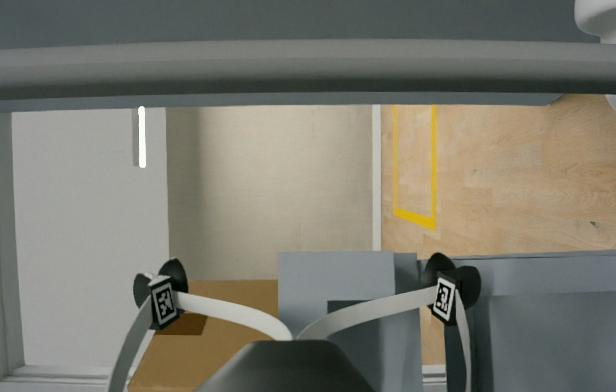

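Emit:
move(blocking=false, r2={"base": {"strafe_m": 0.035, "translate_m": 0.015}}, cameras=[])

Emit:
wait(seconds=1.2, cameras=[])

Emit:
move(blocking=false, r2={"joints": {"gripper_m": -0.025}}, cameras=[])

Emit:
wait(seconds=2, cameras=["r2_wrist_camera"])

Scene clock: 761.70 s.
move: r2 moving
r1: as last shown
r1.turned_by_imu: -0.001
r1.base_tilt: forward=-1.6 right=+1.2
r1.lidar_m: 4.81 2.66 1.97 1.93 0.25 0.25 0.53 0.45 0.27 0.25 0.26 0.35
r1.motor_effort: lift_m=+19(19) arm_m=+5(5) wheel_0=-1(1) wheel_1=+1(1) wheel_2=+0(0)
r1.servo_current: wrist_yaw_rad=52(59) wrist_pitch_rad=39(46) wrist_roll_rad=46(59) gripper_m=39(46)
r1.wrist_depth_mm: 136 138 - 477 279 195 - / 112 139 - 484 282 196 - / 117 139 266 492 283 188 - / 137 160 - 496 286 189 - / - - - 445 286 190 158 / 1182 1182 193 445 190 190 - / 842 750 750 143 267 172 -
r2.base_odometry: x=-1.419 y=-2.422 heading=-2.152
r2.turned_by_wheels: -0.001
r2.turned_by_imu: +0.001
r2.base_tilt: forward=-0.7 right=+0.0
r2.lidar_m: 0.49 0.49 2.39 2.41 2.53 3.52 - 3.24 2.41 2.32 0.65 0.54
r2.base_status: translate_m moving; strafe_m moving
r2.joint_positions: lift_m=+0.684 arm_m=+0.132 wrist_yaw_rad=-0.002 wrist_pitch_rad=+0.005 wrist_roll_rad=+1.566 gripper_m=+0.140
r2.joint_status: not commanded
r2.measured_speeds: translate_m=+0.029 strafe_m=+0.069 rotate_rad=+0.001 lift_m=+0.000 arm_m=+0.000 wrist_yaw_rad=+0.000 wrist_pitch_rad=+0.000 wrist_roll_rad=+0.000
r2.motor_effort: lift_m=+14(14) arm_m=+5(5) wheel_0=-5(12) wheel_1=+4(11) wheel_2=-5(8)
r2.servo_current: wrist_yaw_rad=52(59) wrist_pitch_rad=39(46) wrist_roll_rad=46(52) gripper_m=52(52)
r2.hand_pose: x=+0.5911 y=-0.0879 z=+0.8612 quat_wxyz=(+0.709, +0.705, +0.001, -0.002) (m; r2's base frame)
r2.wrist_depth_mm: 329 330 332 330 332 336 330 / 370 384 - - - 1366 1078 / - - - - - 1756 1205 / - - - - - 1661 1205 / - - - 180 213 244 245 / - - 500 173 229 187 - / - 462 459 - 227 778 -
pictures: none
No camera images: "cameras" was empty.

Scene clock: 762.27 s.
earlier move: r2 done
r1.base_odometry: x=-1.697 y=+1.622 heading=+2.896
r1.turned_by_wheels: +0.000
r1.turned_by_imu: +0.000
r1.base_tilt: forward=-1.6 right=+1.3
r1.lidar_m: 4.82 2.62 1.99 1.89 0.25 0.25 0.53 0.49 0.28 0.25 0.25 0.35
r1.base_status: not commanded
r1.joint_positions: lift_m=+0.127 arm_m=+0.000 wrist_yaw_rad=+3.092 wrist_pitch_rad=+0.002 wrist_roll_rad=+0.000 gripper_m=+0.056
r1.joint_status: not commanded
r1.measured_speeds: all 0
r1.motor_effort: lift_m=+19(19) arm_m=+5(5) wheel_0=+0(1) wheel_1=+1(1) wheel_2=+0(0)
r1.servo_current: wrist_yaw_rad=59(59) wrist_pitch_rad=39(46) wrist_roll_rad=52(65) gripper_m=46(52)
r1.hand_pose: x=-0.1129 y=+0.1017 z=+0.3046 quat_wxyz=(+0.025, -0.001, +0.000, +1.000) (m; r1's base frame)
r1.wrist_depth_mm: 136 138 - 480 279 196 - / 112 139 - 488 281 196 - / 117 139 267 492 285 189 - / 137 160 - 488 286 190 - / 1983 - - 449 286 190 158 / 1160 1205 195 452 191 190 - / 842 750 750 143 267 172 -
r2.base_odometry: x=-1.414 y=-2.430 heading=-2.152
r2.turned_by_wheels: +0.000
r2.turned_by_imu: +0.000
r2.base_tilt: forward=-0.6 right=+0.1
r2.lidar_m: 0.50 0.48 2.34 2.41 2.52 3.50 - 3.29 2.41 2.33 0.64 0.54
r2.base_status: done
r2.joint_positions: lift_m=+0.684 arm_m=+0.132 wrist_yaw_rad=-0.002 wrist_pitch_rad=+0.005 wrist_roll_rad=+1.566 gripper_m=+0.140
r2.joint_status: not commanded
r2.measured_speeds: all 0
r2.motor_effort: lift_m=+14(14) arm_m=+5(5) wheel_0=-3(12) wheel_1=+3(11) wheel_2=-4(8)
r2.servo_current: wrist_yaw_rad=39(59) wrist_pitch_rad=46(46) wrist_roll_rad=52(59) gripper_m=46(52)
r2.hand_pose: x=+0.5911 y=-0.0879 z=+0.8612 quat_wxyz=(+0.709, +0.705, +0.001, -0.002) (m; r2's base frame)
r2.wrist_depth_mm: 330 332 329 329 329 327 334 / - - - - - 1708 1118 / - - - - - 1756 1160 / - - - - 177 1618 1229 / - - - 173 230 237 - / - - 484 166 223 187 - / - 439 442 - 220 778 -
wait: 0.57 of 1.2 s (r2 has come to rest)
pictures: none
No camera images: "cameras" was empty.

Scene clock: 762.77 s.
move: r2 moving
r1: as last shown
r1.lidar_m: 4.81 2.64 1.98 1.92 0.25 0.25 0.51 0.46 0.29 0.25 0.26 0.35
r1.motor_effort: lift_m=+19(19) arm_m=+4(5) wheel_0=+0(1) wheel_1=+1(1) wheel_2=+0(0)
r1.servo_current: wrist_yaw_rad=39(52) wrist_pitch_rad=46(52) wrist_roll_rad=46(52) gripper_m=39(52)
r1.wrist_depth_mm: 136 138 - 480 278 196 - / 113 139 - 484 283 196 - / 117 140 267 488 282 189 - / 137 160 - 492 285 189 - / 1983 - - 449 286 190 158 / 1205 1205 194 452 191 190 - / 831 750 750 143 270 172 -
r2.base_odometry: x=-1.414 y=-2.430 heading=-2.152
r2.turned_by_wheels: +0.000
r2.turned_by_imu: +0.000
r2.base_tilt: forward=-0.7 right=+0.1
r2.lidar_m: 0.48 0.49 2.34 2.43 2.49 3.52 - 3.30 2.41 2.31 0.63 0.53
r2.base_status: not commanded
r2.joint_positions: lift_m=+0.684 arm_m=+0.132 wrist_yaw_rad=-0.002 wrist_pitch_rad=+0.005 wrist_roll_rad=+1.566 gripper_m=+0.128
r2.joint_status: gripper_m moving
r2.measured_speeds: all 0
r2.motor_effort: lift_m=+14(14) arm_m=+5(5) wheel_0=-3(4) wheel_1=+4(4) wheel_2=-4(5)
r2.servo_current: wrist_yaw_rad=39(72) wrist_pitch_rad=39(46) wrist_roll_rad=46(52) gripper_m=85(104)
r2.hand_pose: x=+0.5911 y=-0.0879 z=+0.8612 quat_wxyz=(+0.709, +0.705, +0.001, -0.002) (m; r2's base frame)
r2.wrist_depth_mm: 329 332 329 329 329 327 336 / - - - - - 1756 1098 / - - - - - 1708 1182 / - - - - 177 1576 1182 / - - - 174 229 240 - / - - 480 167 213 185 - / - 442 442 - 221 778 -
pictures: none
No camera images: "cameras" was empty.

Scene clock: 764.73 s.
earlier move: r2 done
r1.base_odometry: x=-1.697 y=+1.622 heading=+2.896
r1.turned_by_wheels: +0.000
r1.turned_by_imu: +0.000
r1.base_tilt: forward=-1.6 right=+1.3
r1.lidar_m: 4.81 2.63 1.96 1.90 0.25 0.25 0.49 0.47 0.28 0.25 0.30 0.35
r1.base_status: not commanded
r1.joint_positions: lift_m=+0.127 arm_m=+0.000 wrist_yaw_rad=+3.092 wrist_pitch_rad=+0.002 wrist_roll_rad=+0.000 gripper_m=+0.056
r1.joint_status: not commanded
r1.measured_speeds: all 0
r1.motor_effort: lift_m=+19(19) arm_m=+5(5) wheel_0=-1(1) wheel_1=+1(1) wheel_2=+0(0)
r1.servo_current: wrist_yaw_rad=59(78) wrist_pitch_rad=39(52) wrist_roll_rad=33(65) gripper_m=39(52)
r1.hand_pose: x=-0.1129 y=+0.1017 z=+0.3046 quat_wxyz=(+0.025, -0.001, +0.000, +1.000) (m; r1's base frame)
r1.wrist_depth_mm: 136 138 - 480 281 196 - / 112 139 - 488 281 196 - / 117 139 265 496 283 189 - / 137 160 - 492 285 189 - / 1921 - - 449 285 190 158 / 1182 1182 193 445 191 190 - / 854 759 741 143 268 172 -
r2.base_odometry: x=-1.414 y=-2.430 heading=-2.152
r2.turned_by_wheels: +0.000
r2.turned_by_imu: +0.000
r2.base_tilt: forward=-0.6 right=+0.0
r2.lidar_m: 0.51 0.51 2.35 2.42 2.51 3.54 - 3.27 2.44 2.32 0.62 0.53
r2.base_status: not commanded
r2.joint_positions: lift_m=+0.684 arm_m=+0.132 wrist_yaw_rad=-0.001 wrist_pitch_rad=+0.006 wrist_roll_rad=+1.566 gripper_m=-0.023
r2.joint_status: all done
r2.measured_speeds: all 0
r2.motor_effort: lift_m=+19(19) arm_m=+5(5) wheel_0=-3(4) wheel_1=+2(4) wheel_2=-1(5)
r2.servo_current: wrist_yaw_rad=59(72) wrist_pitch_rad=46(78) wrist_roll_rad=46(59) gripper_m=130(319)
r2.hand_pose: x=+0.5911 y=-0.0876 z=+0.8605 quat_wxyz=(+0.709, +0.705, +0.002, -0.002) (m; r2's base frame)
r2.wrist_depth_mm: 327 329 327 329 329 327 334 / 366 - - - - - 1118 / - - - - - 1756 1182 / - - - - - 1756 1182 / - - - 196 251 262 262 / - - 182 190 179 - - / - 153 452 - - 136 -
wait: 1.97 of 2 s (r2 has come to rest)
pictures: r2_wrist_camera
Images, in order (width x height): r2_wrist_camera 616x392.

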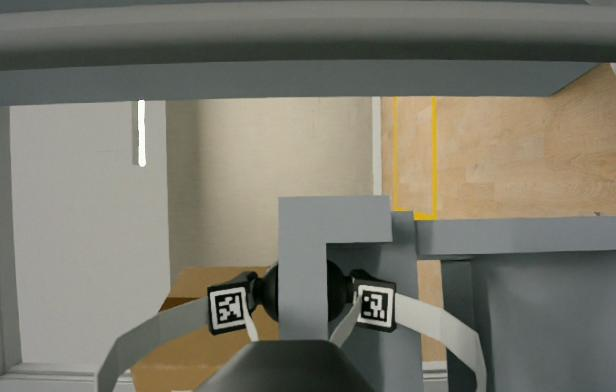

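Emit:
move(blocking=false, r2={"base": {"translate_m": -0.3, "strafe_m": 0.05}}, cameras=[])

Emit:
wait(seconds=3, cameras=["r2_wrist_camera", "r2_head_camera", "r1_head_right_camera"])

Scene clock: 770.20 s.
move: r2 moving
r1: as last shown
r1.lidar_m: 4.79 2.67 1.98 1.91 0.25 0.26 0.53 0.49 0.30 0.26 0.28 0.37
r1.motor_effort: lift_m=+19(19) arm_m=+5(5) wheel_0=+0(1) wheel_1=+1(1) wheel_2=+0(0)
r1.servo_current: wrist_yaw_rad=59(59) wrist_pitch_rad=46(52) wrist_roll_rad=39(78) gripper_m=39(52)
r1.wrist_depth_mm: 136 138 - 480 279 196 - / 113 139 - 488 282 196 - / 117 140 266 492 285 189 - / 137 160 - 492 286 189 - / 1983 - - 445 286 190 158 / 1205 1205 194 449 191 190 - / 842 750 750 143 267 172 -
r2.base_odometry: x=-1.393 y=-2.407 heading=-2.152
r2.turned_by_wheels: +0.000
r2.turned_by_imu: +0.001
r2.base_tilt: forward=-0.7 right=+0.1
r2.lidar_m: 0.53 0.54 2.40 2.42 2.51 3.51 - 3.25 2.42 2.34 0.67 0.55
r2.base_status: translate_m moving; strafe_m moving
r2.joint_positions: lift_m=+0.684 arm_m=+0.132 wrist_yaw_rad=+0.002 wrist_pitch_rad=+0.005 wrist_roll_rad=+1.566 gripper_m=-0.023
r2.joint_status: not commanded
r2.measured_speeds: translate_m=-0.121 strafe_m=+0.020 rotate_rad=+0.004 lift_m=+0.000 arm_m=+0.000 wrist_yaw_rad=+0.003 wrist_pitch_rad=+0.000 wrist_roll_rad=+0.000
r2.motor_effort: lift_m=+19(19) arm_m=+4(5) wheel_0=-8(14) wheel_1=-9(9) wheel_2=+16(17)
r2.servo_current: wrist_yaw_rad=46(52) wrist_pitch_rad=39(46) wrist_roll_rad=39(59) gripper_m=124(130)
r2.hand_pose: x=+0.5914 y=-0.0870 z=+0.8605 quat_wxyz=(+0.709, +0.705, +0.002, -0.001) (m; r2's base frame)
r2.wrist_depth_mm: 349 347 349 351 351 364 364 / - - - - - 1661 1138 / - - - - - 1708 1182 / - - - - - 1618 1205 / - - - 196 253 260 - / - - 186 192 178 778 - / - 144 459 - - - -
pictures: none
No camera images: "cameras" was empty.

Scene clock: 772.17 s.
earlier move: r2 done
r1.base_odometry: x=-1.697 y=+1.622 heading=+2.896
r1.turned_by_wheels: +0.000
r1.turned_by_imu: +0.000
r1.base_tilt: forward=-1.6 right=+1.3
r1.lidar_m: 4.82 2.64 1.95 1.92 0.25 0.25 0.54 1.35 0.29 0.26 0.32 0.48
r1.base_status: not commanded
r1.joint_positions: lift_m=+0.127 arm_m=+0.000 wrist_yaw_rad=+3.092 wrist_pitch_rad=+0.002 wrist_roll_rad=+0.000 gripper_m=+0.056
r1.joint_status: not commanded
r1.measured_speeds: all 0
r1.motor_effort: lift_m=+19(19) arm_m=+5(5) wheel_0=+0(1) wheel_1=+1(1) wheel_2=+0(0)
r1.servo_current: wrist_yaw_rad=65(78) wrist_pitch_rad=39(52) wrist_roll_rad=46(78) gripper_m=33(52)
r1.hand_pose: x=-0.1129 y=+0.1017 z=+0.3046 quat_wxyz=(+0.025, -0.001, +0.000, +1.000) (m; r1's base frame)
r1.wrist_depth_mm: 136 138 - 477 279 196 - / 112 139 - 484 282 198 - / 117 140 266 492 283 189 - / 137 160 - 492 286 189 - / 1983 - - 445 286 189 158 / 1182 1182 193 449 191 190 - / 842 759 750 143 268 172 -
r2.base_odometry: x=-1.208 y=-2.207 heading=-2.152
r2.turned_by_wheels: +0.000
r2.turned_by_imu: +0.001
r2.base_tilt: forward=-0.7 right=+0.1
r2.lidar_m: 0.54 0.59 2.47 2.37 2.49 3.43 4.01 3.33 2.47 2.36 2.49 0.81
r2.base_status: done
r2.joint_positions: lift_m=+0.684 arm_m=+0.132 wrist_yaw_rad=+0.007 wrist_pitch_rad=+0.005 wrist_roll_rad=+1.566 gripper_m=-0.023
r2.joint_status: not commanded
r2.measured_speeds: all 0
r2.motor_effort: lift_m=+19(19) arm_m=+4(5) wheel_0=+0(14) wheel_1=-3(9) wheel_2=+4(19)
r2.servo_current: wrist_yaw_rad=59(65) wrist_pitch_rad=39(52) wrist_roll_rad=52(59) gripper_m=130(137)
r2.hand_pose: x=+0.5919 y=-0.0853 z=+0.8605 quat_wxyz=(+0.709, +0.705, +0.004, +0.001) (m; r2's base frame)
r2.wrist_depth_mm: - - - - - - - / 615 621 627 - - 691 1118 / 1661 - - - - 1756 1205 / 1618 - - 517 256 549 258 / - - 559 191 252 831 - / - 512 182 193 179 - - / - 136 530 - - - -
wait: 1.97 of 3 s (r2 has come to rest)
pictures: r1_head_right_camera, r2_head_camera, r2_wrist_camera
Images, in order (width x height): r1_head_right_camera 420x672, r2_head_camera 420x560, r2_wrist_camera 616x392.

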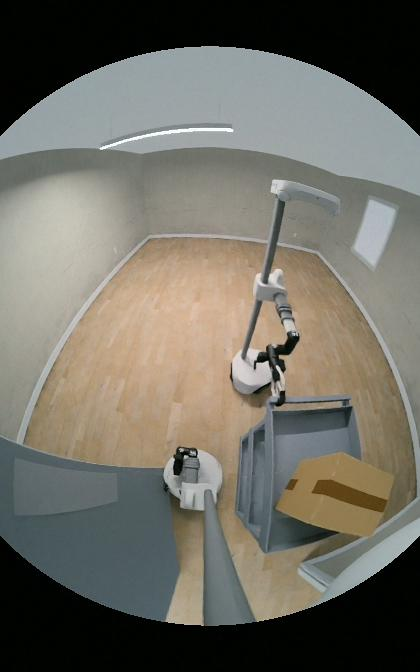

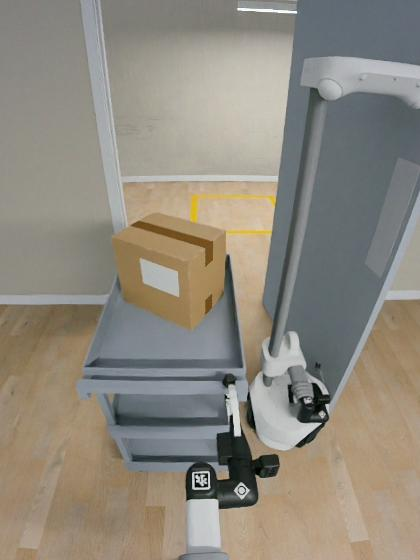

